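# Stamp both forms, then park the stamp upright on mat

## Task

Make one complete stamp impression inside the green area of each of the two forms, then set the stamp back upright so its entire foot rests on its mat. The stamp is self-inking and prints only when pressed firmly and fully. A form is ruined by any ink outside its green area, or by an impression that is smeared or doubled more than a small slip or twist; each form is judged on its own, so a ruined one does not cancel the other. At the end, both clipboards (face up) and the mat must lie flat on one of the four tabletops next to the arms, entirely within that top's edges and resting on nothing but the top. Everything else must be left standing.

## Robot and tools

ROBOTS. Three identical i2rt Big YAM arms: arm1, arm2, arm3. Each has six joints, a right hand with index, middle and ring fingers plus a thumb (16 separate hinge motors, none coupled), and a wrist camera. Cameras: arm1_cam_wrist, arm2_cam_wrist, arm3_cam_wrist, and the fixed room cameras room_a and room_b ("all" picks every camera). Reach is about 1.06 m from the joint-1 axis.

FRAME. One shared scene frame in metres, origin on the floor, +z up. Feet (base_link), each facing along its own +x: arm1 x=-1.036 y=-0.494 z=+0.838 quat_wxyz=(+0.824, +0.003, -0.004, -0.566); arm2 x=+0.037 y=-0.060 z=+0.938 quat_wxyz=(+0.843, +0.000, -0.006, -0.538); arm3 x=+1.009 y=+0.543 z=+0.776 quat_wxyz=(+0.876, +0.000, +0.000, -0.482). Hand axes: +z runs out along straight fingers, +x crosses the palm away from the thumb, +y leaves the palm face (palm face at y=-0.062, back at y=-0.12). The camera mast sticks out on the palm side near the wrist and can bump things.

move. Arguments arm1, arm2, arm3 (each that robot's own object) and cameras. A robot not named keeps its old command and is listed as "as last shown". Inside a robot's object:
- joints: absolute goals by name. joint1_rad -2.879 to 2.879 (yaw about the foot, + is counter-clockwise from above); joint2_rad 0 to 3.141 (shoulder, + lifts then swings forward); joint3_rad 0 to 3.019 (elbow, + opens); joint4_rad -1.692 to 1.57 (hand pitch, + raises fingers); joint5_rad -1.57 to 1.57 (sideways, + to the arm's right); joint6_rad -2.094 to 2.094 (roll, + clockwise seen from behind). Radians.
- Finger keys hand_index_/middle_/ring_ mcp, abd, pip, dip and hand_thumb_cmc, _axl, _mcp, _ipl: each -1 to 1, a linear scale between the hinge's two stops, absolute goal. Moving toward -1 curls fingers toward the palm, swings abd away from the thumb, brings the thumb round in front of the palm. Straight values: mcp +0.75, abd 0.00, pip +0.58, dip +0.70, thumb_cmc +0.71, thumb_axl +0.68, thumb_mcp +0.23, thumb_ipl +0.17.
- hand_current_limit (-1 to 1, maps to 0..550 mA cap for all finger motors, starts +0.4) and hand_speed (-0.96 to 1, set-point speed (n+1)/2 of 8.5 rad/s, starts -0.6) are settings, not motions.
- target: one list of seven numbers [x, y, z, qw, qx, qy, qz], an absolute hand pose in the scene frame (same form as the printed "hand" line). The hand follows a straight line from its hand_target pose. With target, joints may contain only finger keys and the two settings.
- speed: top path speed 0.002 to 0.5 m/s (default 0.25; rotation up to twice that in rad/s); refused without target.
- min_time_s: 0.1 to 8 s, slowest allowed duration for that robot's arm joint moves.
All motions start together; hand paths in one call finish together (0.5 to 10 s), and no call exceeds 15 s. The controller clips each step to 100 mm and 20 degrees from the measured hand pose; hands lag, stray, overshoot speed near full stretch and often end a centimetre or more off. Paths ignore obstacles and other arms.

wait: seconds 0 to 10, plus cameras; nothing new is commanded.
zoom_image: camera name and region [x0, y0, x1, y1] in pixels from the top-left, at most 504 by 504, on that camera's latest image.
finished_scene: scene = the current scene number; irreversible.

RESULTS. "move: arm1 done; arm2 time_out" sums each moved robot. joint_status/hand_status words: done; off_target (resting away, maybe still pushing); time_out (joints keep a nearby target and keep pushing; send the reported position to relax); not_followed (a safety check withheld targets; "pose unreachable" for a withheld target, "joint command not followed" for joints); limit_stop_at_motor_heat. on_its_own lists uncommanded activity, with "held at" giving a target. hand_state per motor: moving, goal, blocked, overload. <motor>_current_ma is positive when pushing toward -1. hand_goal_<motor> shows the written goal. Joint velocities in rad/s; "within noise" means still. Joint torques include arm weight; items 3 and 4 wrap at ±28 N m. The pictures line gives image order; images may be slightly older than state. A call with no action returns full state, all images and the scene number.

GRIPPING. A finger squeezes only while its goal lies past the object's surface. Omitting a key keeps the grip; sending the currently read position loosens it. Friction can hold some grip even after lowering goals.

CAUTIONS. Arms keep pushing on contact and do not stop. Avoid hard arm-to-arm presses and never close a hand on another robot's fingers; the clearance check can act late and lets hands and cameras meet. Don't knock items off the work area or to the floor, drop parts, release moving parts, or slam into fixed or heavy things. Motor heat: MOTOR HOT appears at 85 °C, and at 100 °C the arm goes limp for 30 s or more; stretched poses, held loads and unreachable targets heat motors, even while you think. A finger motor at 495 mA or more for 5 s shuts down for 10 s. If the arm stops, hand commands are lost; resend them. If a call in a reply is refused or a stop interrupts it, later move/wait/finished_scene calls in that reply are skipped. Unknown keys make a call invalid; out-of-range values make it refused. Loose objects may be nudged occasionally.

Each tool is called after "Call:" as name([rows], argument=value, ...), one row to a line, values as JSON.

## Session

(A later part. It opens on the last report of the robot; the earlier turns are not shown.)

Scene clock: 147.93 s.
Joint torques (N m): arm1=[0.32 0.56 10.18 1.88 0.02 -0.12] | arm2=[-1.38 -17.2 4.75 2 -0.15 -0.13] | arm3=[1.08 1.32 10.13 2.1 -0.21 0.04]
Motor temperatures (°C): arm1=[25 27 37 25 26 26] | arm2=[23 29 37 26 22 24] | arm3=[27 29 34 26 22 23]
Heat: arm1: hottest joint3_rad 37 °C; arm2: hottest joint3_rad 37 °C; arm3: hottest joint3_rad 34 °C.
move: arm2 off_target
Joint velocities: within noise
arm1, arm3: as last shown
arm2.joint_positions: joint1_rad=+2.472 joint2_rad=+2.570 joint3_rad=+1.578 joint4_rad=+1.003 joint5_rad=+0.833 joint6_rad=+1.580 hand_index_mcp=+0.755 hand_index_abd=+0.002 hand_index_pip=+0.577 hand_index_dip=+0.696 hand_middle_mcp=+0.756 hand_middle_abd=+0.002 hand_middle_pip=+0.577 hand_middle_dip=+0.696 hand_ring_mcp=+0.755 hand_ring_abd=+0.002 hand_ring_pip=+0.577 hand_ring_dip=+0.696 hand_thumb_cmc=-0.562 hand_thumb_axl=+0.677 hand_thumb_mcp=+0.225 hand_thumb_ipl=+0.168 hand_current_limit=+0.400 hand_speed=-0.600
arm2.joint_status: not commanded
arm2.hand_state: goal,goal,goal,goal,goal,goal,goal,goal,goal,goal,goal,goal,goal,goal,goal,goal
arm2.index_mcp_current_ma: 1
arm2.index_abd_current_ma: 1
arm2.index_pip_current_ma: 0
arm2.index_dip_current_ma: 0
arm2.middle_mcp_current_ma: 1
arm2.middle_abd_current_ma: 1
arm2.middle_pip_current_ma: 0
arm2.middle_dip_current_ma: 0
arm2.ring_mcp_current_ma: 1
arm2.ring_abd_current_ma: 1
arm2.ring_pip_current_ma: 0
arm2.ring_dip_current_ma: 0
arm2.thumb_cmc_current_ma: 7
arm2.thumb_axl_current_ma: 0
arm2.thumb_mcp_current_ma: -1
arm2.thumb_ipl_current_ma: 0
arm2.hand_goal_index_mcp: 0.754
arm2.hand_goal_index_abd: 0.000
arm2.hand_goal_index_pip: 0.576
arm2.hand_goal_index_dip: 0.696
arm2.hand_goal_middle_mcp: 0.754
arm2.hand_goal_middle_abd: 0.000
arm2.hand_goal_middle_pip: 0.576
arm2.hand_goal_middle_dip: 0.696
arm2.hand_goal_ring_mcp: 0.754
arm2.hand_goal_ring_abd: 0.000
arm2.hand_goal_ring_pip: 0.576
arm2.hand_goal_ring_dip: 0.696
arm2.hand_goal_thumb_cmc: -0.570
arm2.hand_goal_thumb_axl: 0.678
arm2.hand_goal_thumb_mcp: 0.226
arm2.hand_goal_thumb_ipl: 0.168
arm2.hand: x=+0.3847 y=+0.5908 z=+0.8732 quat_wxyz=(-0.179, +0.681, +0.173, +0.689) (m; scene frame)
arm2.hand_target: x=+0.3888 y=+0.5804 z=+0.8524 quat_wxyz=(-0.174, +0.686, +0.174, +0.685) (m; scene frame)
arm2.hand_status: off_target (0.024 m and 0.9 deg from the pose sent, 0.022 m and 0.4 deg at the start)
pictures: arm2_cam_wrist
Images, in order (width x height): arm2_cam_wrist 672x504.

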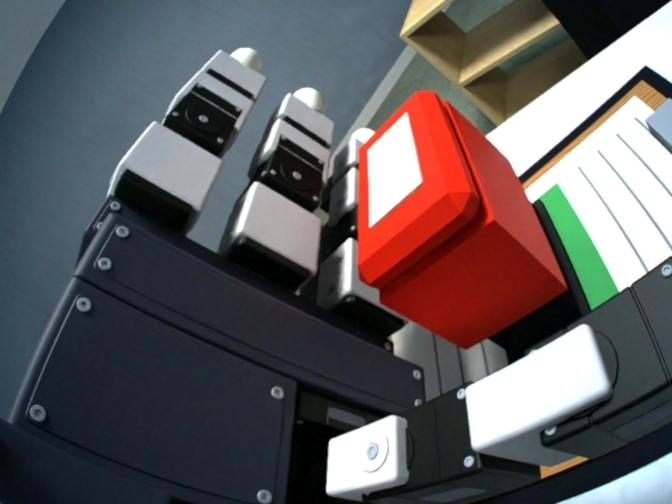

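Call:
move(arm2={"target": [0.390, 0.577, 0.842, -0.1741, 0.6853, 0.1741, 0.6853], "speed": 0.05}, cameras=["arm2_cam_wrist"])

Scene clock: 149.10 s.
Joint torques (N m): arm1=[0.38 0.56 10.18 1.88 0.02 -0.12] | arm2=[-1.55 -16.15 4.82 2.02 -0.17 -0.13] | arm3=[0.85 1.03 10.14 1.89 -0.24 0.05]
Motor temperatures (°C): arm1=[25 27 37 25 26 26] | arm2=[23 29 37 26 22 24] | arm3=[27 29 34 26 22 23]
Heat: arm1: hottest joint3_rad 37 °C; arm2: hottest joint3_rad 37 °C; arm3: hottest joint3_rad 34 °C.
move: arm2 off_target
Joint velocities: within noise
arm1, arm3: as last shown
arm2.joint_positions: joint1_rad=+2.472 joint2_rad=+2.574 joint3_rad=+1.574 joint4_rad=+1.022 joint5_rad=+0.831 joint6_rad=+1.580 hand_index_mcp=+0.755 hand_index_abd=+0.002 hand_index_pip=+0.577 hand_index_dip=+0.696 hand_middle_mcp=+0.756 hand_middle_abd=+0.002 hand_middle_pip=+0.577 hand_middle_dip=+0.696 hand_ring_mcp=+0.755 hand_ring_abd=+0.002 hand_ring_pip=+0.577 hand_ring_dip=+0.696 hand_thumb_cmc=-0.562 hand_thumb_axl=+0.677 hand_thumb_mcp=+0.225 hand_thumb_ipl=+0.168 hand_current_limit=+0.400 hand_speed=-0.600
arm2.joint_status: not commanded
arm2.hand_state: goal,goal,goal,goal,goal,goal,goal,goal,goal,goal,goal,goal,goal,goal,goal,goal
arm2.index_mcp_current_ma: 1
arm2.index_abd_current_ma: 1
arm2.index_pip_current_ma: 0
arm2.index_dip_current_ma: 0
arm2.middle_mcp_current_ma: 1
arm2.middle_abd_current_ma: 1
arm2.middle_pip_current_ma: 0
arm2.middle_dip_current_ma: 0
arm2.ring_mcp_current_ma: 1
arm2.ring_abd_current_ma: 1
arm2.ring_pip_current_ma: 0
arm2.ring_dip_current_ma: 0
arm2.thumb_cmc_current_ma: 7
arm2.thumb_axl_current_ma: 0
arm2.thumb_mcp_current_ma: -1
arm2.thumb_ipl_current_ma: 0
arm2.hand_goal_index_mcp: 0.754
arm2.hand_goal_index_abd: 0.000
arm2.hand_goal_index_pip: 0.576
arm2.hand_goal_index_dip: 0.696
arm2.hand_goal_middle_mcp: 0.754
arm2.hand_goal_middle_abd: 0.000
arm2.hand_goal_middle_pip: 0.576
arm2.hand_goal_middle_dip: 0.696
arm2.hand_goal_ring_mcp: 0.754
arm2.hand_goal_ring_abd: 0.000
arm2.hand_goal_ring_pip: 0.576
arm2.hand_goal_ring_dip: 0.696
arm2.hand_goal_thumb_cmc: -0.570
arm2.hand_goal_thumb_axl: 0.678
arm2.hand_goal_thumb_mcp: 0.226
arm2.hand_goal_thumb_ipl: 0.168
arm2.hand: x=+0.3843 y=+0.5894 z=+0.8713 quat_wxyz=(-0.184, +0.679, +0.170, +0.690) (m; scene frame)
arm2.hand_target: x=+0.3895 y=+0.5761 z=+0.8429 quat_wxyz=(-0.174, +0.686, +0.174, +0.685) (m; scene frame)
arm2.hand_status: off_target (0.032 m and 1.5 deg from the pose sent, 0.035 m and 0.9 deg at the start)
pictures: arm2_cam_wrist
Images, in order (width x height): arm2_cam_wrist 672x504.

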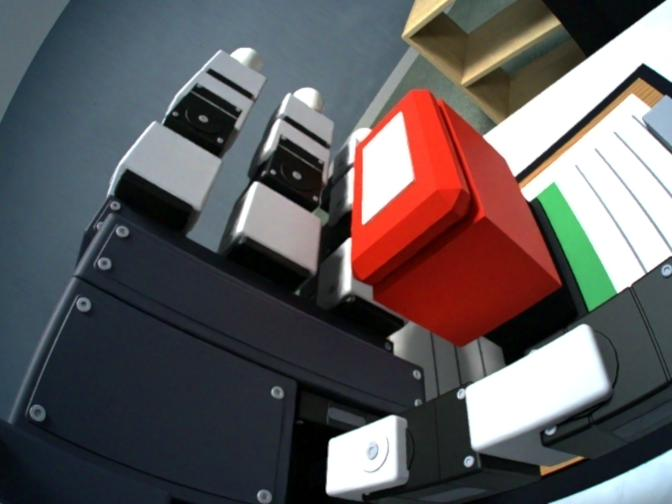

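Call:
move(arm2={"target": [0.381, 0.592, 0.935, -0.1741, 0.6853, 0.1741, 0.6853], "speed": 0.12})

Call:
move(arm2={"target": [0.380, 0.592, 0.843, -0.1741, 0.6853, 0.1741, 0.6853], "speed": 0.08}, cameras=["arm2_cam_wrist"])

Scene clock: 151.70 s.
Joint torques (N m): arm1=[0.38 0.56 10.17 1.88 0.02 -0.12] | arm2=[-0.15 -19.02 5.45 1.11 0.14 -0.13] | arm3=[0.5 1.14 10.03 2.06 -0.23 -0.01]
Motor temperatures (°C): arm1=[25 27 38 25 26 26] | arm2=[23 29 36 26 22 24] | arm3=[27 29 34 26 22 23]
Heat: arm1: hottest joint3_rad 38 °C; arm2: hottest joint3_rad 36 °C; arm3: hottest joint3_rad 34 °C.
move: arm2 done
Joint velocities: within noise
arm1, arm3: as last shown
arm2.joint_positions: joint1_rad=+2.472 joint2_rad=+2.432 joint3_rad=+1.526 joint4_rad=+0.913 joint5_rad=+0.840 joint6_rad=+1.580 hand_index_mcp=+0.755 hand_index_abd=+0.002 hand_index_pip=+0.577 hand_index_dip=+0.696 hand_middle_mcp=+0.756 hand_middle_abd=+0.002 hand_middle_pip=+0.577 hand_middle_dip=+0.696 hand_ring_mcp=+0.755 hand_ring_abd=+0.002 hand_ring_pip=+0.577 hand_ring_dip=+0.696 hand_thumb_cmc=-0.562 hand_thumb_axl=+0.677 hand_thumb_mcp=+0.225 hand_thumb_ipl=+0.168 hand_current_limit=+0.400 hand_speed=-0.600
arm2.joint_status: not commanded
arm2.hand_state: goal,goal,goal,goal,goal,goal,goal,goal,goal,goal,goal,goal,goal,goal,goal,goal
arm2.index_mcp_current_ma: 1
arm2.index_abd_current_ma: 1
arm2.index_pip_current_ma: 0
arm2.index_dip_current_ma: 0
arm2.middle_mcp_current_ma: 1
arm2.middle_abd_current_ma: 1
arm2.middle_pip_current_ma: 0
arm2.middle_dip_current_ma: 0
arm2.ring_mcp_current_ma: 1
arm2.ring_abd_current_ma: 1
arm2.ring_pip_current_ma: 0
arm2.ring_dip_current_ma: 0
arm2.thumb_cmc_current_ma: 7
arm2.thumb_axl_current_ma: 0
arm2.thumb_mcp_current_ma: -1
arm2.thumb_ipl_current_ma: 0
arm2.hand_goal_index_mcp: 0.754
arm2.hand_goal_index_abd: 0.000
arm2.hand_goal_index_pip: 0.576
arm2.hand_goal_index_dip: 0.696
arm2.hand_goal_middle_mcp: 0.754
arm2.hand_goal_middle_abd: 0.000
arm2.hand_goal_middle_pip: 0.576
arm2.hand_goal_middle_dip: 0.696
arm2.hand_goal_ring_mcp: 0.754
arm2.hand_goal_ring_abd: 0.000
arm2.hand_goal_ring_pip: 0.576
arm2.hand_goal_ring_dip: 0.696
arm2.hand_goal_thumb_cmc: -0.570
arm2.hand_goal_thumb_axl: 0.678
arm2.hand_goal_thumb_mcp: 0.226
arm2.hand_goal_thumb_ipl: 0.168
arm2.hand: x=+0.3848 y=+0.5926 z=+0.9391 quat_wxyz=(-0.176, +0.682, +0.171, +0.689) (m; scene frame)
arm2.hand_target: x=+0.3811 y=+0.5919 z=+0.9350 quat_wxyz=(-0.174, +0.685, +0.174, +0.685) (m; scene frame)
arm2.hand_status: done (0.006 m and 0.6 deg from the pose sent, 0.064 m and 1.5 deg at the start)
pictures: none

Scene clock: 153.70 s.
Joint torques (N m): arm1=[0.38 0.5 10.18 1.87 0.02 -0.12] | arm2=[0.21 -16.44 7.41 2.02 0.17 -0.12] | arm3=[0.97 0.73 10.03 1.96 -0.22 0.05]
Motor temperatures (°C): arm1=[25 27 38 25 26 26] | arm2=[23 29 36 26 22 24] | arm3=[27 29 34 26 22 23]
Heat: arm1: hottest joint3_rad 38 °C; arm2: hottest joint3_rad 36 °C; arm3: hottest joint3_rad 34 °C.
move: arm2 off_target
Joint velocities: within noise
arm1, arm3: as last shown
arm2.joint_positions: joint1_rad=+2.472 joint2_rad=+2.591 joint3_rad=+1.585 joint4_rad=+0.990 joint5_rad=+0.843 joint6_rad=+1.580 hand_index_mcp=+0.755 hand_index_abd=+0.002 hand_index_pip=+0.577 hand_index_dip=+0.696 hand_middle_mcp=+0.756 hand_middle_abd=+0.002 hand_middle_pip=+0.577 hand_middle_dip=+0.696 hand_ring_mcp=+0.755 hand_ring_abd=+0.002 hand_ring_pip=+0.577 hand_ring_dip=+0.696 hand_thumb_cmc=-0.562 hand_thumb_axl=+0.677 hand_thumb_mcp=+0.225 hand_thumb_ipl=+0.168 hand_current_limit=+0.400 hand_speed=-0.600
arm2.joint_status: not commanded
arm2.hand_state: goal,goal,goal,goal,goal,goal,goal,goal,goal,goal,goal,goal,goal,goal,goal,goal
arm2.index_mcp_current_ma: 1
arm2.index_abd_current_ma: 1
arm2.index_pip_current_ma: 0
arm2.index_dip_current_ma: 0
arm2.middle_mcp_current_ma: 1
arm2.middle_abd_current_ma: 1
arm2.middle_pip_current_ma: 0
arm2.middle_dip_current_ma: 0
arm2.ring_mcp_current_ma: 1
arm2.ring_abd_current_ma: 1
arm2.ring_pip_current_ma: 0
arm2.ring_dip_current_ma: 0
arm2.thumb_cmc_current_ma: 7
arm2.thumb_axl_current_ma: 0
arm2.thumb_mcp_current_ma: -1
arm2.thumb_ipl_current_ma: 0
arm2.hand_goal_index_mcp: 0.754
arm2.hand_goal_index_abd: 0.000
arm2.hand_goal_index_pip: 0.576
arm2.hand_goal_index_dip: 0.696
arm2.hand_goal_middle_mcp: 0.754
arm2.hand_goal_middle_abd: 0.000
arm2.hand_goal_middle_pip: 0.576
arm2.hand_goal_middle_dip: 0.696
arm2.hand_goal_ring_mcp: 0.754
arm2.hand_goal_ring_abd: 0.000
arm2.hand_goal_ring_pip: 0.576
arm2.hand_goal_ring_dip: 0.696
arm2.hand_goal_thumb_cmc: -0.570
arm2.hand_goal_thumb_axl: 0.678
arm2.hand_goal_thumb_mcp: 0.226
arm2.hand_goal_thumb_ipl: 0.168
arm2.hand: x=+0.3844 y=+0.5865 z=+0.8589 quat_wxyz=(-0.167, +0.686, +0.178, +0.685) (m; scene frame)
arm2.hand_target: x=+0.3798 y=+0.5912 z=+0.8434 quat_wxyz=(-0.174, +0.686, +0.174, +0.685) (m; scene frame)
arm2.hand_status: off_target (0.017 m and 0.9 deg from the pose sent, 0.096 m and 0.6 deg at the start)
pictures: arm2_cam_wrist
Images, in order (width x height): arm2_cam_wrist 672x504.

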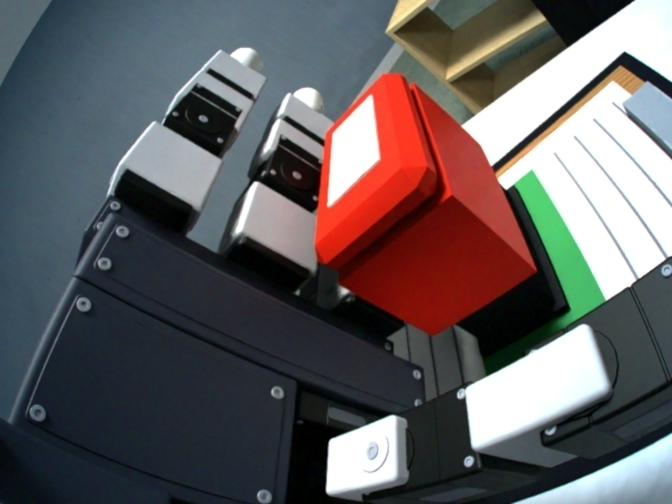

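Call:
move(arm2={"target": [0.383, 0.584, 0.843, -0.1741, 0.6853, 0.1741, 0.6853], "speed": 0.04}, cameras=["arm2_cam_wrist"])

Scene clock: 155.60 s.
Joint torques (N m): arm1=[0.38 0.56 10.18 1.87 0.02 -0.12] | arm2=[-0.5 -17.08 5.53 1.96 -0.13 -0.13] | arm3=[1.14 0.97 10.11 2.04 -0.22 0.02]
Motor temperatures (°C): arm1=[25 27 38 25 26 26] | arm2=[23 30 36 26 22 24] | arm3=[27 29 34 26 22 23]
Heat: arm1: hottest joint3_rad 38 °C; arm2: hottest joint3_rad 36 °C; arm3: hottest joint3_rad 34 °C.
move: arm2 off_target
Joint velocities: within noise
arm1, arm3: as last shown
arm2.joint_positions: joint1_rad=+2.472 joint2_rad=+2.591 joint3_rad=+1.585 joint4_rad=+1.007 joint5_rad=+0.843 joint6_rad=+1.580 hand_index_mcp=+0.755 hand_index_abd=+0.002 hand_index_pip=+0.577 hand_index_dip=+0.696 hand_middle_mcp=+0.756 hand_middle_abd=+0.002 hand_middle_pip=+0.577 hand_middle_dip=+0.696 hand_ring_mcp=+0.755 hand_ring_abd=+0.002 hand_ring_pip=+0.577 hand_ring_dip=+0.696 hand_thumb_cmc=-0.562 hand_thumb_axl=+0.677 hand_thumb_mcp=+0.225 hand_thumb_ipl=+0.168 hand_current_limit=+0.400 hand_speed=-0.600
arm2.joint_status: not commanded
arm2.hand_state: goal,goal,goal,goal,goal,goal,goal,goal,goal,goal,goal,goal,goal,goal,goal,goal
arm2.index_mcp_current_ma: 1
arm2.index_abd_current_ma: 1
arm2.index_pip_current_ma: 0
arm2.index_dip_current_ma: 0
arm2.middle_mcp_current_ma: 1
arm2.middle_abd_current_ma: 1
arm2.middle_pip_current_ma: 0
arm2.middle_dip_current_ma: 0
arm2.ring_mcp_current_ma: 1
arm2.ring_abd_current_ma: 1
arm2.ring_pip_current_ma: 0
arm2.ring_dip_current_ma: 0
arm2.thumb_cmc_current_ma: 7
arm2.thumb_axl_current_ma: 0
arm2.thumb_mcp_current_ma: -1
arm2.thumb_ipl_current_ma: 0
arm2.hand_goal_index_mcp: 0.754
arm2.hand_goal_index_abd: 0.000
arm2.hand_goal_index_pip: 0.576
arm2.hand_goal_index_dip: 0.696
arm2.hand_goal_middle_mcp: 0.754
arm2.hand_goal_middle_abd: 0.000
arm2.hand_goal_middle_pip: 0.576
arm2.hand_goal_middle_dip: 0.696
arm2.hand_goal_ring_mcp: 0.754
arm2.hand_goal_ring_abd: 0.000
arm2.hand_goal_ring_pip: 0.576
arm2.hand_goal_ring_dip: 0.696
arm2.hand_goal_thumb_cmc: -0.570
arm2.hand_goal_thumb_axl: 0.678
arm2.hand_goal_thumb_mcp: 0.226
arm2.hand_goal_thumb_ipl: 0.168
arm2.hand: x=+0.3844 y=+0.5869 z=+0.8611 quat_wxyz=(-0.173, +0.683, +0.173, +0.688) (m; scene frame)
arm2.hand_target: x=+0.3829 y=+0.5836 z=+0.8434 quat_wxyz=(-0.174, +0.685, +0.174, +0.685) (m; scene frame)
arm2.hand_status: off_target (0.018 m and 0.4 deg from the pose sent, 0.016 m and 0.9 deg at the start)
pictures: arm2_cam_wrist
Images, in order (width x height): arm2_cam_wrist 672x504.

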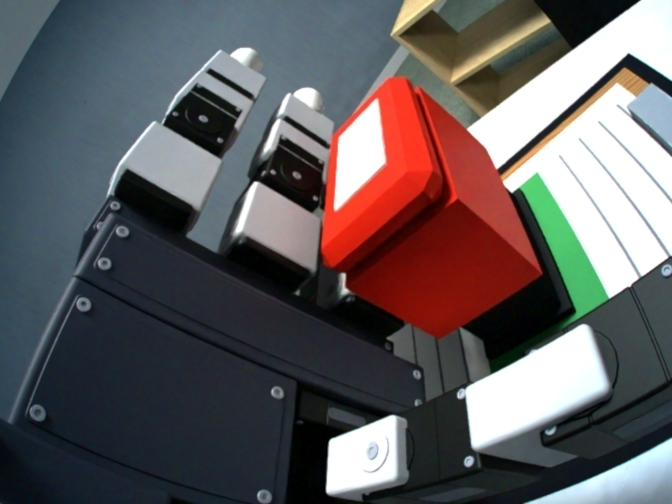

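Call:
move(arm2={"target": [0.386, 0.577, 0.843, -0.1741, 0.6853, 0.1741, 0.6853], "speed": 0.04}, cameras=["arm2_cam_wrist"])

Scene clock: 156.73 s.
Joint torques (N m): arm1=[0.32 0.56 10.17 1.87 0.02 -0.12] | arm2=[-1.08 -17.55 4.72 2 -0.14 -0.13] | arm3=[1.03 0.85 10.14 2.07 -0.19 0.01]
Motor temperatures (°C): arm1=[25 27 38 25 26 26] | arm2=[23 30 36 26 22 24] | arm3=[27 29 34 26 22 23]
Heat: arm1: hottest joint3_rad 38 °C; arm2: hottest joint3_rad 36 °C; arm3: hottest joint3_rad 34 °C.
move: arm2 off_target
Joint velocities: within noise
arm1.joint_positions: joint1_rad=+0.780 joint2_rad=+0.597 joint3_rad=+1.347 joint4_rad=-1.263 joint5_rad=+0.047 joint6_rad=+1.074 hand_index_mcp=+0.755 hand_index_abd=+0.000 hand_index_pip=+0.577 hand_index_dip=+0.696 hand_middle_mcp=+0.755 hand_middle_abd=+0.000 hand_middle_pip=+0.577 hand_middle_dip=+0.696 hand_ring_mcp=+0.755 hand_ring_abd=+0.000 hand_ring_pip=+0.577 hand_ring_dip=+0.696 hand_thumb_cmc=+0.715 hand_thumb_axl=+0.677 hand_thumb_mcp=+0.226 hand_thumb_ipl=+0.168 hand_current_limit=+0.400 hand_speed=-0.600
arm1.joint_status: not commanded
arm1.hand_state: goal,goal,goal,goal,goal,goal,goal,goal,goal,goal,goal,goal,goal,goal,goal,goal
arm1.index_mcp_current_ma: 2
arm1.index_abd_current_ma: 0
arm1.index_pip_current_ma: 1
arm1.index_dip_current_ma: 0
arm1.middle_mcp_current_ma: 2
arm1.middle_abd_current_ma: 0
arm1.middle_pip_current_ma: 1
arm1.middle_dip_current_ma: 0
arm1.ring_mcp_current_ma: 2
arm1.ring_abd_current_ma: 0
arm1.ring_pip_current_ma: 1
arm1.ring_dip_current_ma: 0
arm1.thumb_cmc_current_ma: 1
arm1.thumb_axl_current_ma: -1
arm1.thumb_mcp_current_ma: 0
arm1.thumb_ipl_current_ma: 0
arm1.hand_goal_index_mcp: 0.754
arm1.hand_goal_index_abd: 0.000
arm1.hand_goal_index_pip: 0.576
arm1.hand_goal_index_dip: 0.696
arm1.hand_goal_middle_mcp: 0.754
arm1.hand_goal_middle_abd: 0.000
arm1.hand_goal_middle_pip: 0.576
arm1.hand_goal_middle_dip: 0.696
arm1.hand_goal_ring_mcp: 0.754
arm1.hand_goal_ring_abd: 0.000
arm1.hand_goal_ring_pip: 0.576
arm1.hand_goal_ring_dip: 0.696
arm1.hand_goal_thumb_cmc: 0.714
arm1.hand_goal_thumb_axl: 0.678
arm1.hand_goal_thumb_mcp: 0.226
arm1.hand_goal_thumb_ipl: 0.168
arm1.hand: x=-0.8536 y=-0.6827 z=+1.3983 quat_wxyz=(+0.242, +0.861, +0.018, +0.447) (m; scene frame)
arm1.hand_target: x=-0.8565 y=-0.6815 z=+1.4114 quat_wxyz=(+0.247, +0.853, +0.018, +0.459) (m; scene frame)
arm1.hand_status: not commanded
arm2.joint_positions: joint1_rad=+2.472 joint2_rad=+2.591 joint3_rad=+1.572 joint4_rad=+1.022 joint5_rad=+0.836 joint6_rad=+1.580 hand_index_mcp=+0.755 hand_index_abd=+0.002 hand_index_pip=+0.577 hand_index_dip=+0.696 hand_middle_mcp=+0.756 hand_middle_abd=+0.002 hand_middle_pip=+0.577 hand_middle_dip=+0.696 hand_ring_mcp=+0.755 hand_ring_abd=+0.002 hand_ring_pip=+0.577 hand_ring_dip=+0.696 hand_thumb_cmc=-0.562 hand_thumb_axl=+0.677 hand_thumb_mcp=+0.225 hand_thumb_ipl=+0.168 hand_current_limit=+0.400 hand_speed=-0.600
arm2.joint_status: not commanded
arm2.hand_state: goal,goal,goal,goal,goal,goal,goal,goal,goal,goal,goal,goal,goal,goal,goal,goal
arm2.index_mcp_current_ma: 1
arm2.index_abd_current_ma: 1
arm2.index_pip_current_ma: 0
arm2.index_dip_current_ma: 0
arm2.middle_mcp_current_ma: 1
arm2.middle_abd_current_ma: 1
arm2.middle_pip_current_ma: 0
arm2.middle_dip_current_ma: 0
arm2.ring_mcp_current_ma: 1
arm2.ring_abd_current_ma: 1
arm2.ring_pip_current_ma: 0
arm2.ring_dip_current_ma: 0
arm2.thumb_cmc_current_ma: 7
arm2.thumb_axl_current_ma: 0
arm2.thumb_mcp_current_ma: -1
arm2.thumb_ipl_current_ma: 0
arm2.hand_goal_index_mcp: 0.754
arm2.hand_goal_index_abd: 0.000
arm2.hand_goal_index_pip: 0.576
arm2.hand_goal_index_dip: 0.696
arm2.hand_goal_middle_mcp: 0.754
arm2.hand_goal_middle_abd: 0.000
arm2.hand_goal_middle_pip: 0.576
arm2.hand_goal_middle_dip: 0.696
arm2.hand_goal_ring_mcp: 0.754
arm2.hand_goal_ring_abd: 0.000
arm2.hand_goal_ring_pip: 0.576
arm2.hand_goal_ring_dip: 0.696
arm2.hand_goal_thumb_cmc: -0.570
arm2.hand_goal_thumb_axl: 0.678
arm2.hand_goal_thumb_mcp: 0.226
arm2.hand_goal_thumb_ipl: 0.168
arm2.hand: x=+0.3835 y=+0.5843 z=+0.8590 quat_wxyz=(-0.176, +0.683, +0.174, +0.688) (m; scene frame)
arm2.hand_target: x=+0.3859 y=+0.5768 z=+0.8434 quat_wxyz=(-0.174, +0.685, +0.174, +0.685) (m; scene frame)
arm2.hand_status: off_target (0.018 m and 0.5 deg from the pose sent, 0.021 m and 0.4 deg at the start)
arm3: as last shown
pictures: arm2_cam_wrist
Images, in order (width x height): arm2_cam_wrist 672x504.

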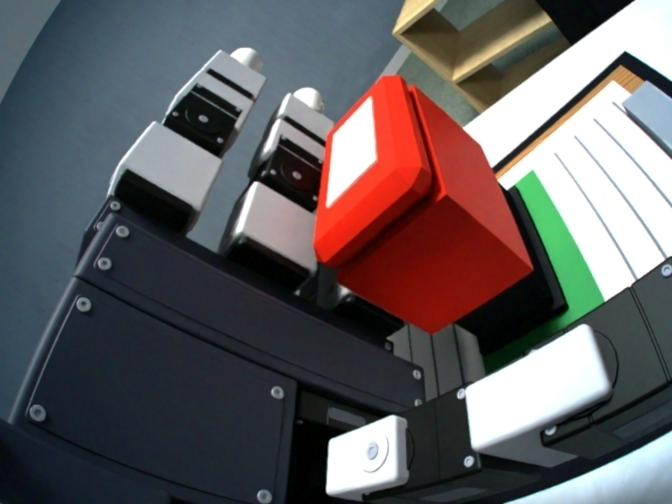

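Call:
move(arm2={"joints": {"hand_speed": -0.85, "hand_thumb_mcp": -0.42, "hand_thumb_ipl": -0.48}}, cameras=["arm2_cam_wrist"])

Scene clock: 158.87 s.
Joint torques (N m): arm1=[0.38 0.56 10.18 1.88 0.02 -0.12] | arm2=[-1.08 -17.61 4.79 2.04 -0.15 -0.11] | arm3=[0.91 0.67 10.11 1.98 -0.23 0.02]
Motor temperatures (°C): arm1=[25 27 38 25 26 26] | arm2=[23 30 35 26 22 24] | arm3=[27 28 34 26 22 23]
Heat: arm1: hottest joint3_rad 38 °C; arm2: hottest joint3_rad 35 °C; arm3: hottest joint3_rad 34 °C.
move: arm2 off_target
Joint velocities: within noise
arm1, arm3: as last shown
arm2.joint_positions: joint1_rad=+2.472 joint2_rad=+2.591 joint3_rad=+1.572 joint4_rad=+1.022 joint5_rad=+0.836 joint6_rad=+1.580 hand_index_mcp=+0.751 hand_index_abd=+0.002 hand_index_pip=+0.577 hand_index_dip=+0.696 hand_middle_mcp=+0.755 hand_middle_abd=+0.002 hand_middle_pip=+0.577 hand_middle_dip=+0.696 hand_ring_mcp=+0.755 hand_ring_abd=+0.002 hand_ring_pip=+0.577 hand_ring_dip=+0.696 hand_thumb_cmc=-0.562 hand_thumb_axl=+0.679 hand_thumb_mcp=-0.263 hand_thumb_ipl=-0.319 hand_current_limit=+0.400 hand_speed=-0.850
arm2.joint_status: hand_thumb_mcp off_target (ended at -0.263, target -0.420); hand_thumb_ipl off_target (ended at -0.319, target -0.480); the others done
arm2.hand_state: goal,goal,goal,goal,goal,goal,goal,goal,goal,goal,goal,goal,goal,goal,blocked,blocked
arm2.index_mcp_current_ma: -2
arm2.index_abd_current_ma: 1
arm2.index_pip_current_ma: 0
arm2.index_dip_current_ma: 0
arm2.middle_mcp_current_ma: 1
arm2.middle_abd_current_ma: 1
arm2.middle_pip_current_ma: 0
arm2.middle_dip_current_ma: 0
arm2.ring_mcp_current_ma: 1
arm2.ring_abd_current_ma: 1
arm2.ring_pip_current_ma: 0
arm2.ring_dip_current_ma: 0
arm2.thumb_cmc_current_ma: 7
arm2.thumb_axl_current_ma: 0
arm2.thumb_mcp_current_ma: 385
arm2.thumb_ipl_current_ma: 385
arm2.hand_goal_index_mcp: 0.754
arm2.hand_goal_index_abd: 0.000
arm2.hand_goal_index_pip: 0.576
arm2.hand_goal_index_dip: 0.696
arm2.hand_goal_middle_mcp: 0.754
arm2.hand_goal_middle_abd: 0.000
arm2.hand_goal_middle_pip: 0.576
arm2.hand_goal_middle_dip: 0.696
arm2.hand_goal_ring_mcp: 0.754
arm2.hand_goal_ring_abd: 0.000
arm2.hand_goal_ring_pip: 0.576
arm2.hand_goal_ring_dip: 0.696
arm2.hand_goal_thumb_cmc: -0.570
arm2.hand_goal_thumb_axl: 0.678
arm2.hand_goal_thumb_mcp: -0.420
arm2.hand_goal_thumb_ipl: -0.480
arm2.hand: x=+0.3834 y=+0.5841 z=+0.8588 quat_wxyz=(-0.176, +0.683, +0.174, +0.688) (m; scene frame)
arm2.hand_target: x=+0.3859 y=+0.5768 z=+0.8434 quat_wxyz=(-0.174, +0.685, +0.174, +0.685) (m; scene frame)
arm2.hand_status: not commanded
pictures: arm2_cam_wrist
Images, in order (width x height): arm2_cam_wrist 672x504.

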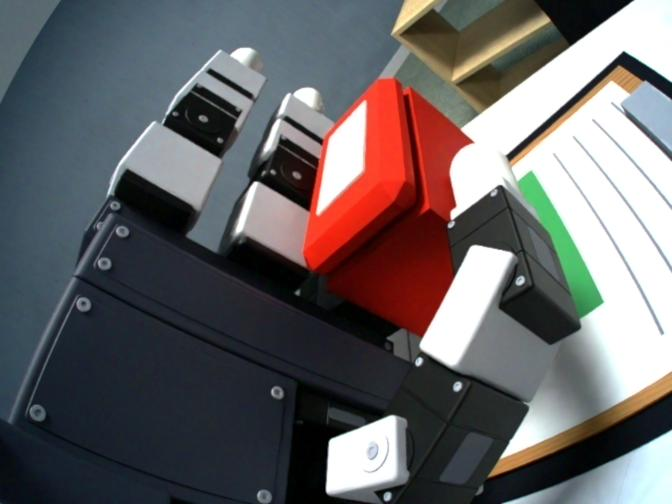

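Call:
move(arm2={"target": [0.384, 0.575, 0.99, -0.1741, 0.6853, 0.1741, 0.6853], "speed": 0.15}, cameras=["arm2_cam_wrist", "room_a", "room_b"])

Call:
zoom_image(camera="arm2_cam_wrist", region=[400, 180, 672, 500])

Call:
zoom_image(camera="room_a", region=[180, 240, 240, 295])

Scene clock: 161.20 s.
Joint torques (N m): arm1=[0.32 0.56 10.18 1.88 0.02 -0.12] | arm2=[-1.14 -19.55 6.01 1.36 -0.01 -0.14] | arm3=[1.03 1.26 10.13 2 -0.2 0.04]
Motor temperatures (°C): arm1=[25 27 38 25 26 26] | arm2=[23 30 35 26 22 24] | arm3=[27 28 35 26 22 23]
Heat: arm1: hottest joint3_rad 38 °C; arm2: hottest joint3_rad 35 °C; arm3: hottest joint3_rad 35 °C.
move: arm2 off_target
Joint velocities: within noise
arm1: as last shown
arm2.joint_positions: joint1_rad=+2.472 joint2_rad=+2.311 joint3_rad=+1.430 joint4_rad=+0.861 joint5_rad=+0.833 joint6_rad=+1.582 hand_index_mcp=+0.750 hand_index_abd=+0.002 hand_index_pip=+0.577 hand_index_dip=+0.696 hand_middle_mcp=+0.755 hand_middle_abd=+0.002 hand_middle_pip=+0.577 hand_middle_dip=+0.696 hand_ring_mcp=+0.755 hand_ring_abd=+0.002 hand_ring_pip=+0.577 hand_ring_dip=+0.696 hand_thumb_cmc=-0.558 hand_thumb_axl=+0.694 hand_thumb_mcp=-0.263 hand_thumb_ipl=-0.323 hand_current_limit=+0.400 hand_speed=-0.850
arm2.joint_status: not commanded
arm2.hand_state: goal,goal,goal,goal,goal,goal,goal,goal,goal,goal,goal,goal,goal,goal,blocked,blocked
arm2.index_mcp_current_ma: -3
arm2.index_abd_current_ma: 1
arm2.index_pip_current_ma: 0
arm2.index_dip_current_ma: 0
arm2.middle_mcp_current_ma: 1
arm2.middle_abd_current_ma: 1
arm2.middle_pip_current_ma: 0
arm2.middle_dip_current_ma: 0
arm2.ring_mcp_current_ma: 1
arm2.ring_abd_current_ma: 1
arm2.ring_pip_current_ma: 0
arm2.ring_dip_current_ma: 0
arm2.thumb_cmc_current_ma: 13
arm2.thumb_axl_current_ma: 25
arm2.thumb_mcp_current_ma: 385
arm2.thumb_ipl_current_ma: 385
arm2.hand_goal_index_mcp: 0.754
arm2.hand_goal_index_abd: 0.000
arm2.hand_goal_index_pip: 0.576
arm2.hand_goal_index_dip: 0.696
arm2.hand_goal_middle_mcp: 0.754
arm2.hand_goal_middle_abd: 0.000
arm2.hand_goal_middle_pip: 0.576
arm2.hand_goal_middle_dip: 0.696
arm2.hand_goal_ring_mcp: 0.754
arm2.hand_goal_ring_abd: 0.000
arm2.hand_goal_ring_pip: 0.576
arm2.hand_goal_ring_dip: 0.696
arm2.hand_goal_thumb_cmc: -0.570
arm2.hand_goal_thumb_axl: 0.678
arm2.hand_goal_thumb_mcp: -0.420
arm2.hand_goal_thumb_ipl: -0.480
arm2.hand: x=+0.3798 y=+0.5756 z=+0.9800 quat_wxyz=(-0.170, +0.686, +0.182, +0.683) (m; scene frame)
arm2.hand_target: x=+0.3841 y=+0.5750 z=+0.9901 quat_wxyz=(-0.174, +0.685, +0.174, +0.685) (m; scene frame)
arm2.hand_status: off_target (0.011 m and 1.0 deg from the pose sent, 0.132 m and 0.4 deg at the start)
arm3.joint_positions: joint1_rad=-0.334 joint2_rad=+0.610 joint3_rad=+1.227 joint4_rad=-1.186 joint5_rad=-0.236 joint6_rad=+1.466 hand_index_mcp=+0.755 hand_index_abd=+0.002 hand_index_pip=+0.577 hand_index_dip=+0.696 hand_middle_mcp=+0.755 hand_middle_abd=+0.002 hand_middle_pip=+0.577 hand_middle_dip=+0.696 hand_ring_mcp=+0.756 hand_ring_abd=+0.002 hand_ring_pip=+0.577 hand_ring_dip=+0.696 hand_thumb_cmc=-0.563 hand_thumb_axl=+0.679 hand_thumb_mcp=+0.225 hand_thumb_ipl=+0.166 hand_current_limit=+0.400 hand_speed=-0.850
arm3.joint_status: not commanded
arm3.hand_state: goal,goal,goal,goal,goal,goal,goal,goal,goal,goal,goal,goal,goal,goal,goal,goal
arm3.index_mcp_current_ma: 0
arm3.index_abd_current_ma: 0
arm3.index_pip_current_ma: 0
arm3.index_dip_current_ma: 0
arm3.middle_mcp_current_ma: 0
arm3.middle_abd_current_ma: 0
arm3.middle_pip_current_ma: 0
arm3.middle_dip_current_ma: 0
arm3.ring_mcp_current_ma: 0
arm3.ring_abd_current_ma: 0
arm3.ring_pip_current_ma: 0
arm3.ring_dip_current_ma: 0
arm3.thumb_cmc_current_ma: 1
arm3.thumb_axl_current_ma: 0
arm3.thumb_mcp_current_ma: 0
arm3.thumb_ipl_current_ma: 0
arm3.hand_goal_index_mcp: 0.754
arm3.hand_goal_index_abd: 0.000
arm3.hand_goal_index_pip: 0.576
arm3.hand_goal_index_dip: 0.696
arm3.hand_goal_middle_mcp: 0.754
arm3.hand_goal_middle_abd: 0.000
arm3.hand_goal_middle_pip: 0.576
arm3.hand_goal_middle_dip: 0.696
arm3.hand_goal_ring_mcp: 0.754
arm3.hand_goal_ring_abd: 0.000
arm3.hand_goal_ring_pip: 0.576
arm3.hand_goal_ring_dip: 0.696
arm3.hand_goal_thumb_cmc: -0.570
arm3.hand_goal_thumb_axl: 0.678
arm3.hand_goal_thumb_mcp: 0.226
arm3.hand_goal_thumb_ipl: 0.168
arm3.hand: x=+1.0286 y=+0.2642 z=+1.2471 quat_wxyz=(+0.238, +0.743, -0.458, +0.426) (m; scene frame)
arm3.hand_target: x=+1.0330 y=+0.2685 z=+1.2537 quat_wxyz=(+0.234, +0.742, -0.455, +0.434) (m; scene frame)
arm3.hand_status: not commanded
pictures: arm2_cam_wrist, room_a, room_b
Images, in order (width x height): arm2_cam_wrist 672x504, room_a 672x504, room_b 672x504.

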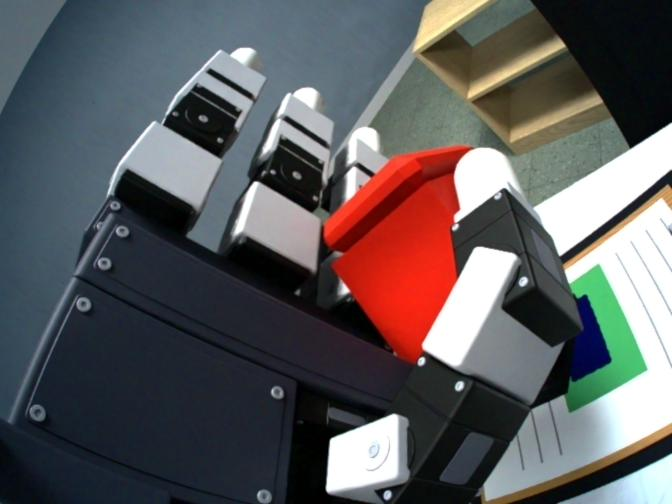

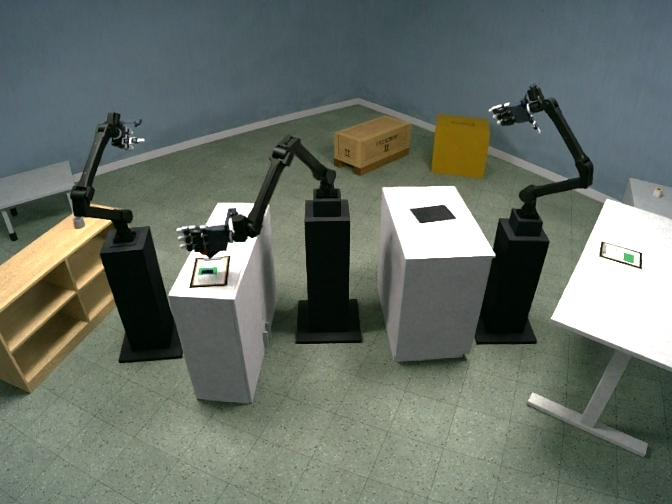

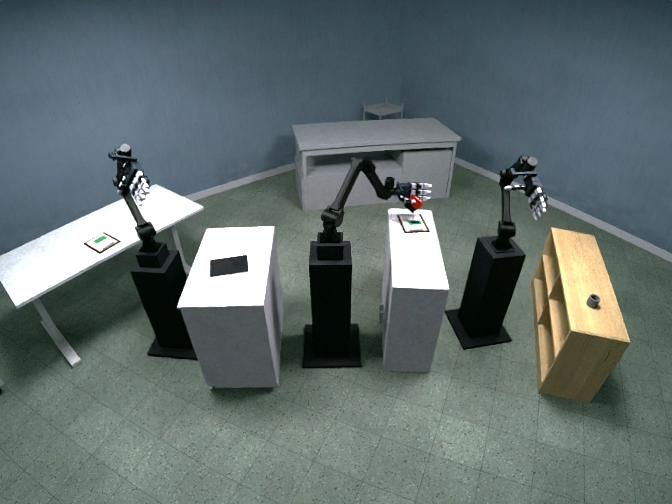

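Scaled by 1.575 from the camera's 672x504 image, which has a finer 960x720 frame.

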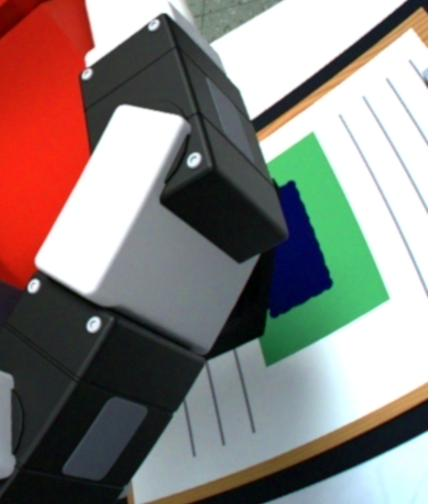

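Scaled by 8.400 from the camera's 672x504 image, which has a finer 960x720 frame.

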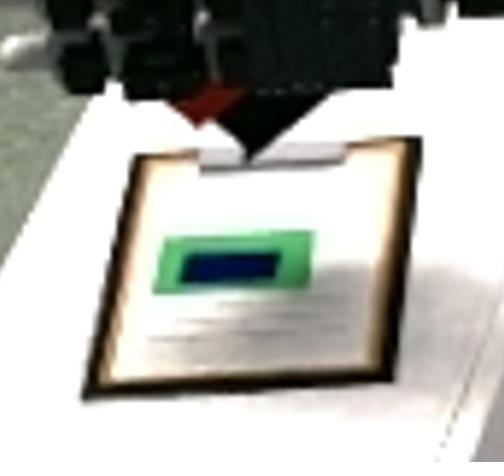

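Call:
zoom_image(camera="room_b", region=[380, 170, 440, 230])

Call:
zoom_image(camera="room_a", region=[170, 205, 250, 275])

Call:
zoom_image(camera="arm2_cam_wrist", region=[300, 120, 620, 420])

Scaled by 8.400 from the camera's 672x504 image, which has a finer 960x720 frame.

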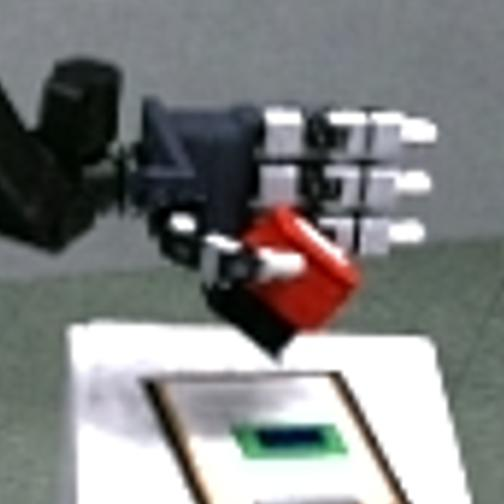

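Scaled by 6.300 from the camera's 672x504 image, which has a finer 960x720 frame.

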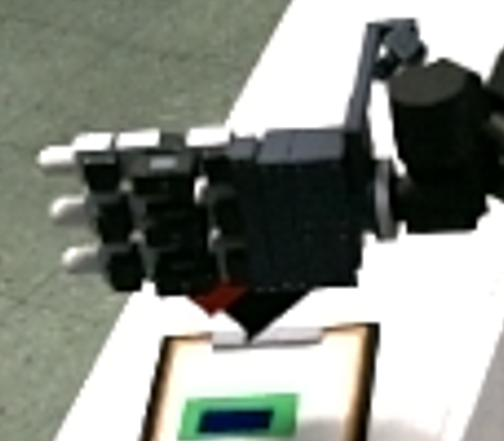

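Scaled by 1.575 from the camera's 672x504 image, which has a finer 960x720 frame.

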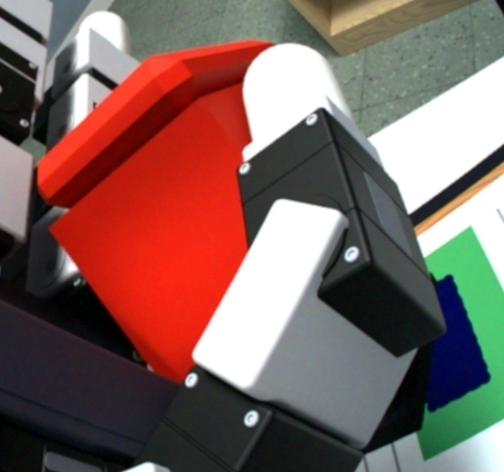

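Call:
move(arm2={"target": [0.505, 0.44, 0.99, -0.1741, 0.6853, 0.1741, 0.6853], "speed": 0.15})

Call:
move(arm2={"target": [0.505, 0.425, 0.90, -0.1741, 0.6853, 0.1741, 0.6853], "speed": 0.1}, cameras=["arm2_cam_wrist", "room_a", "room_b"])

Call:
zoom_image(camera="room_b", region=[380, 180, 450, 260])

Call:
zoom_image(camera="room_a", region=[170, 190, 270, 290])

Scene clock: 168.30 s.
Joint torques (N m): arm1=[0.38 0.56 10.15 1.88 0.02 -0.12] | arm2=[-0.62 -18.2 5.07 2.58 -0.07 -0.16] | arm3=[0.73 0.73 9.96 2.14 -0.23 0.02]
Motor temperatures (°C): arm1=[25 27 38 25 26 26] | arm2=[23 31 34 26 22 24] | arm3=[27 28 35 26 22 23]
Heat: arm1: hottest joint3_rad 38 °C; arm2: hottest joint3_rad 34 °C; arm3: hottest joint3_rad 35 °C.
move: arm2 off_target
Joint velocities: within noise
arm1, arm3: as last shown
arm2.joint_positions: joint1_rad=+2.199 joint2_rad=+2.201 joint3_rad=+1.145 joint4_rad=+0.999 joint5_rad=+0.566 joint6_rad=+1.582 hand_index_mcp=+0.750 hand_index_abd=+0.002 hand_index_pip=+0.577 hand_index_dip=+0.696 hand_middle_mcp=+0.755 hand_middle_abd=+0.002 hand_middle_pip=+0.577 hand_middle_dip=+0.696 hand_ring_mcp=+0.755 hand_ring_abd=+0.002 hand_ring_pip=+0.577 hand_ring_dip=+0.696 hand_thumb_cmc=-0.558 hand_thumb_axl=+0.694 hand_thumb_mcp=-0.263 hand_thumb_ipl=-0.323 hand_current_limit=+0.400 hand_speed=-0.850
arm2.joint_status: not commanded
arm2.hand_state: goal,goal,goal,goal,goal,goal,goal,goal,goal,goal,goal,goal,goal,goal,blocked,blocked
arm2.index_mcp_current_ma: -3
arm2.index_abd_current_ma: 1
arm2.index_pip_current_ma: 0
arm2.index_dip_current_ma: 0
arm2.middle_mcp_current_ma: 1
arm2.middle_abd_current_ma: 1
arm2.middle_pip_current_ma: 0
arm2.middle_dip_current_ma: 0
arm2.ring_mcp_current_ma: 1
arm2.ring_abd_current_ma: 1
arm2.ring_pip_current_ma: 0
arm2.ring_dip_current_ma: 0
arm2.thumb_cmc_current_ma: 13
arm2.thumb_axl_current_ma: 25
arm2.thumb_mcp_current_ma: 385
arm2.thumb_ipl_current_ma: 385
arm2.hand_goal_index_mcp: 0.754
arm2.hand_goal_index_abd: 0.000
arm2.hand_goal_index_pip: 0.576
arm2.hand_goal_index_dip: 0.696
arm2.hand_goal_middle_mcp: 0.754
arm2.hand_goal_middle_abd: 0.000
arm2.hand_goal_middle_pip: 0.576
arm2.hand_goal_middle_dip: 0.696
arm2.hand_goal_ring_mcp: 0.754
arm2.hand_goal_ring_abd: 0.000
arm2.hand_goal_ring_pip: 0.576
arm2.hand_goal_ring_dip: 0.696
arm2.hand_goal_thumb_cmc: -0.570
arm2.hand_goal_thumb_axl: 0.678
arm2.hand_goal_thumb_mcp: -0.420
arm2.hand_goal_thumb_ipl: -0.480
arm2.hand: x=+0.5030 y=+0.4374 z=+0.9694 quat_wxyz=(-0.160, +0.697, +0.187, +0.674) (m; scene frame)
arm2.hand_target: x=+0.5049 y=+0.4398 z=+0.9899 quat_wxyz=(-0.174, +0.685, +0.174, +0.685) (m; scene frame)
arm2.hand_status: off_target (0.021 m and 2.9 deg from the pose sent, 0.185 m and 1.0 deg at the start)
pictures: none

Scene clock: 169.97 s.
Joint torques (N m): arm1=[0.38 0.56 10.17 1.88 0.02 -0.12] | arm2=[-1.61 -14.62 5.48 2.59 -0.11 -0.16] | arm3=[1.08 1.26 10.14 1.98 -0.23 0]
Motor temperatures (°C): arm1=[25 27 38 25 26 26] | arm2=[23 31 34 26 22 24] | arm3=[27 28 35 26 22 23]
Heat: arm1: hottest joint3_rad 38 °C; arm2: hottest joint3_rad 34 °C; arm3: hottest joint3_rad 35 °C.
move: arm2 done
Joint velocities: within noise
arm1, arm3: as last shown
arm2.joint_positions: joint1_rad=+2.199 joint2_rad=+2.355 joint3_rad=+1.145 joint4_rad=+1.180 joint5_rad=+0.555 joint6_rad=+1.582 hand_index_mcp=+0.750 hand_index_abd=+0.002 hand_index_pip=+0.577 hand_index_dip=+0.696 hand_middle_mcp=+0.755 hand_middle_abd=+0.002 hand_middle_pip=+0.577 hand_middle_dip=+0.696 hand_ring_mcp=+0.755 hand_ring_abd=+0.002 hand_ring_pip=+0.577 hand_ring_dip=+0.696 hand_thumb_cmc=-0.558 hand_thumb_axl=+0.694 hand_thumb_mcp=-0.263 hand_thumb_ipl=-0.323 hand_current_limit=+0.400 hand_speed=-0.850
arm2.joint_status: not commanded
arm2.hand_state: goal,goal,goal,goal,goal,goal,goal,goal,goal,goal,goal,goal,goal,goal,blocked,blocked
arm2.index_mcp_current_ma: -3
arm2.index_abd_current_ma: 1
arm2.index_pip_current_ma: 0
arm2.index_dip_current_ma: 0
arm2.middle_mcp_current_ma: 1
arm2.middle_abd_current_ma: 1
arm2.middle_pip_current_ma: 0
arm2.middle_dip_current_ma: 0
arm2.ring_mcp_current_ma: 1
arm2.ring_abd_current_ma: 1
arm2.ring_pip_current_ma: 0
arm2.ring_dip_current_ma: 0
arm2.thumb_cmc_current_ma: 13
arm2.thumb_axl_current_ma: 25
arm2.thumb_mcp_current_ma: 385
arm2.thumb_ipl_current_ma: 385
arm2.hand_goal_index_mcp: 0.754
arm2.hand_goal_index_abd: 0.000
arm2.hand_goal_index_pip: 0.576
arm2.hand_goal_index_dip: 0.696
arm2.hand_goal_middle_mcp: 0.754
arm2.hand_goal_middle_abd: 0.000
arm2.hand_goal_middle_pip: 0.576
arm2.hand_goal_middle_dip: 0.696
arm2.hand_goal_ring_mcp: 0.754
arm2.hand_goal_ring_abd: 0.000
arm2.hand_goal_ring_pip: 0.576
arm2.hand_goal_ring_dip: 0.696
arm2.hand_goal_thumb_cmc: -0.570
arm2.hand_goal_thumb_axl: 0.678
arm2.hand_goal_thumb_mcp: -0.420
arm2.hand_goal_thumb_ipl: -0.480
arm2.hand: x=+0.4963 y=+0.4262 z=+0.9034 quat_wxyz=(-0.170, +0.690, +0.184, +0.679) (m; scene frame)
arm2.hand_target: x=+0.5047 y=+0.4248 z=+0.9001 quat_wxyz=(-0.174, +0.685, +0.174, +0.685) (m; scene frame)
arm2.hand_status: done (0.009 m and 1.5 deg from the pose sent, 0.070 m and 3.0 deg at the start)
pictures: arm2_cam_wrist, room_a, room_b
Images, in order (width x height): arm2_cam_wrist 672x504, room_a 672x504, room_b 672x504.

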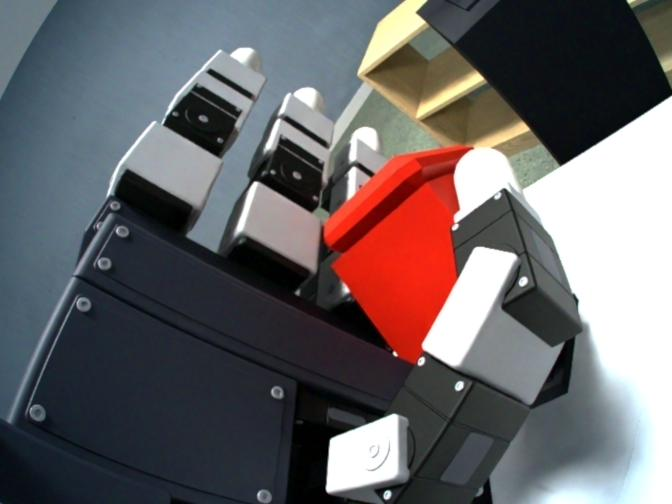

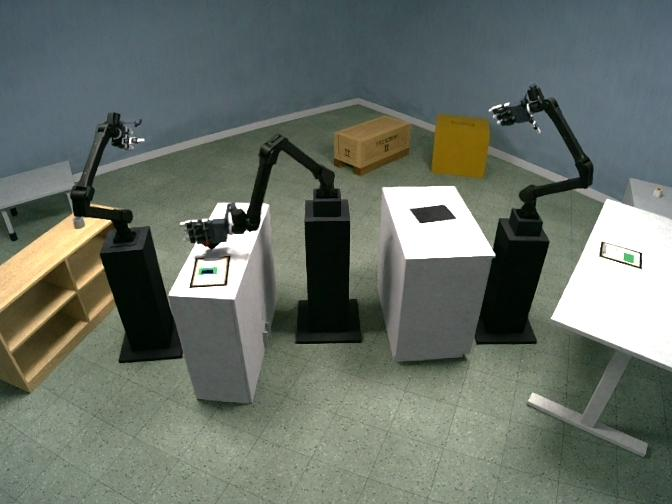

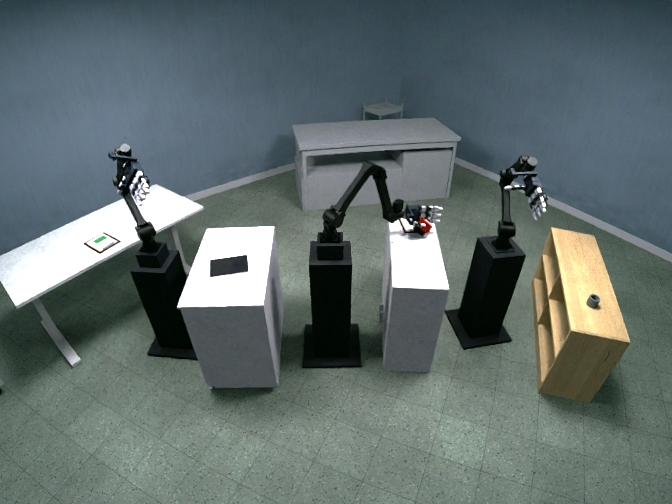

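Scaled by 6.300 from the camera's 672x504 image, which has a finer 960x720 frame.

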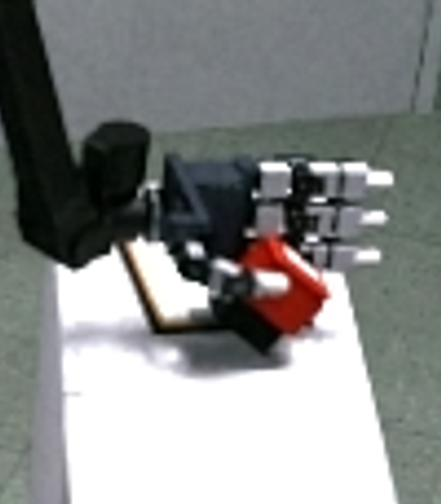

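Scaled by 5.040 from the camera's 672x504 image, which has a finer 960x720 frame.

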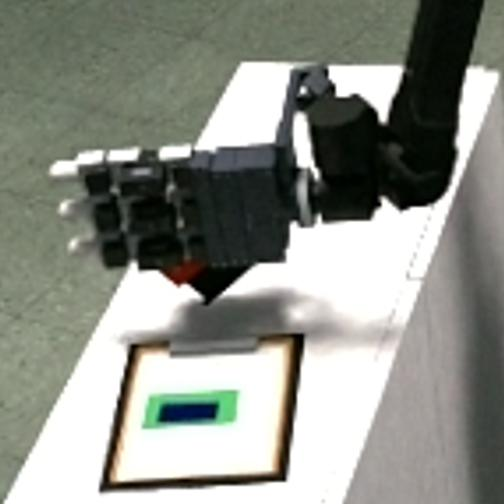

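Call:
move(arm2={"target": [0.505, 0.425, 0.862, -0.1741, 0.6853, 0.1741, 0.6853], "speed": 0.06}, cameras=["arm2_cam_wrist", "room_b"])

Call:
zoom_image(camera="room_b", region=[380, 180, 450, 260])

Scene clock: 171.53 s.
Joint torques (N m): arm1=[0.38 0.56 10.18 1.88 0.02 -0.12] | arm2=[-1.55 -12.69 5.81 2.02 -0.1 -0.15] | arm3=[0.85 1.2 10.11 2.11 -0.21 0.04]
Motor temperatures (°C): arm1=[25 27 38 25 26 26] | arm2=[23 31 34 26 22 24] | arm3=[27 28 35 26 22 23]
Heat: arm1: hottest joint3_rad 38 °C; arm2: hottest joint3_rad 34 °C; arm3: hottest joint3_rad 35 °C.
move: arm2 off_target
Joint velocities: within noise
arm1, arm3: as last shown
arm2.joint_positions: joint1_rad=+2.199 joint2_rad=+2.420 joint3_rad=+1.178 joint4_rad=+1.249 joint5_rad=+0.556 joint6_rad=+1.580 hand_index_mcp=+0.750 hand_index_abd=+0.003 hand_index_pip=+0.577 hand_index_dip=+0.696 hand_middle_mcp=+0.755 hand_middle_abd=+0.003 hand_middle_pip=+0.577 hand_middle_dip=+0.696 hand_ring_mcp=+0.755 hand_ring_abd=+0.002 hand_ring_pip=+0.577 hand_ring_dip=+0.696 hand_thumb_cmc=-0.570 hand_thumb_axl=+0.677 hand_thumb_mcp=-0.263 hand_thumb_ipl=-0.323 hand_current_limit=+0.400 hand_speed=-0.850
arm2.joint_status: not commanded
arm2.hand_state: goal,goal,goal,goal,goal,goal,goal,goal,goal,goal,goal,goal,goal,goal,blocked,blocked
arm2.index_mcp_current_ma: -3
arm2.index_abd_current_ma: 1
arm2.index_pip_current_ma: 0
arm2.index_dip_current_ma: 0
arm2.middle_mcp_current_ma: 1
arm2.middle_abd_current_ma: 1
arm2.middle_pip_current_ma: 0
arm2.middle_dip_current_ma: 0
arm2.ring_mcp_current_ma: 1
arm2.ring_abd_current_ma: 1
arm2.ring_pip_current_ma: 0
arm2.ring_dip_current_ma: 0
arm2.thumb_cmc_current_ma: 0
arm2.thumb_axl_current_ma: -1
arm2.thumb_mcp_current_ma: 385
arm2.thumb_ipl_current_ma: 385
arm2.hand_goal_index_mcp: 0.754
arm2.hand_goal_index_abd: 0.000
arm2.hand_goal_index_pip: 0.576
arm2.hand_goal_index_dip: 0.696
arm2.hand_goal_middle_mcp: 0.754
arm2.hand_goal_middle_abd: 0.000
arm2.hand_goal_middle_pip: 0.576
arm2.hand_goal_middle_dip: 0.696
arm2.hand_goal_ring_mcp: 0.754
arm2.hand_goal_ring_abd: 0.000
arm2.hand_goal_ring_pip: 0.576
arm2.hand_goal_ring_dip: 0.696
arm2.hand_goal_thumb_cmc: -0.570
arm2.hand_goal_thumb_axl: 0.678
arm2.hand_goal_thumb_mcp: -0.420
arm2.hand_goal_thumb_ipl: -0.480
arm2.hand: x=+0.4978 y=+0.4284 z=+0.8849 quat_wxyz=(-0.179, +0.681, +0.175, +0.688) (m; scene frame)
arm2.hand_target: x=+0.5040 y=+0.4241 z=+0.8626 quat_wxyz=(-0.174, +0.685, +0.174, +0.685) (m; scene frame)
arm2.hand_status: off_target (0.024 m and 0.9 deg from the pose sent, 0.042 m and 1.5 deg at the start)
pictures: arm2_cam_wrist, room_b
Images, in order (width x height): arm2_cam_wrist 672x504, room_b 672x504.

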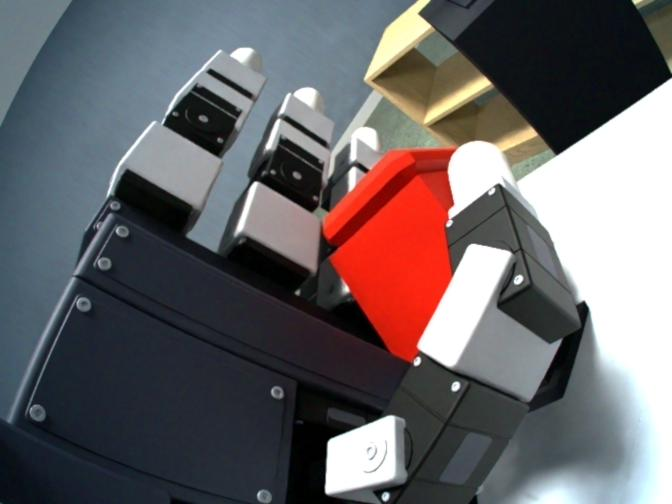

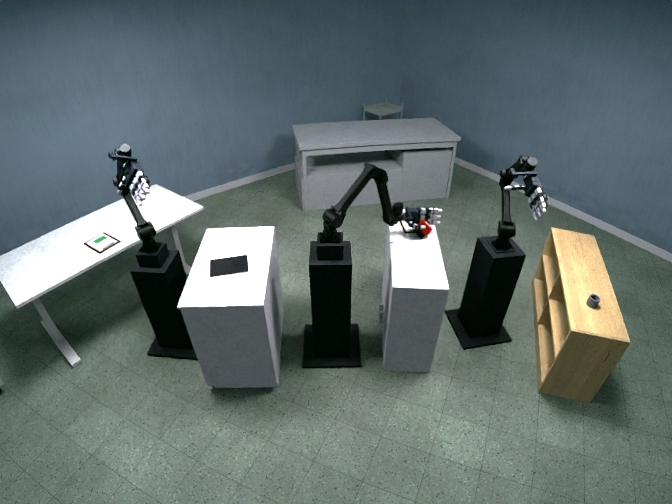

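Scaled by 6.300 from the camera's 672x504 image, which has a finer 960x720 frame.

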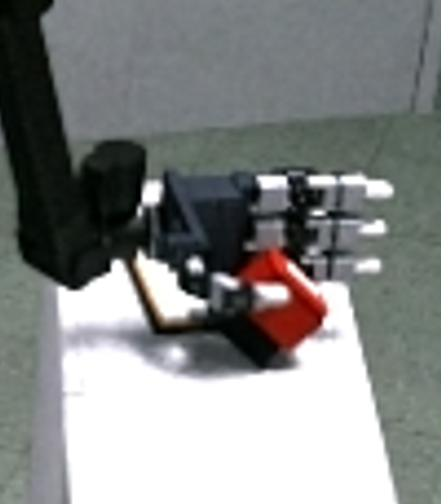

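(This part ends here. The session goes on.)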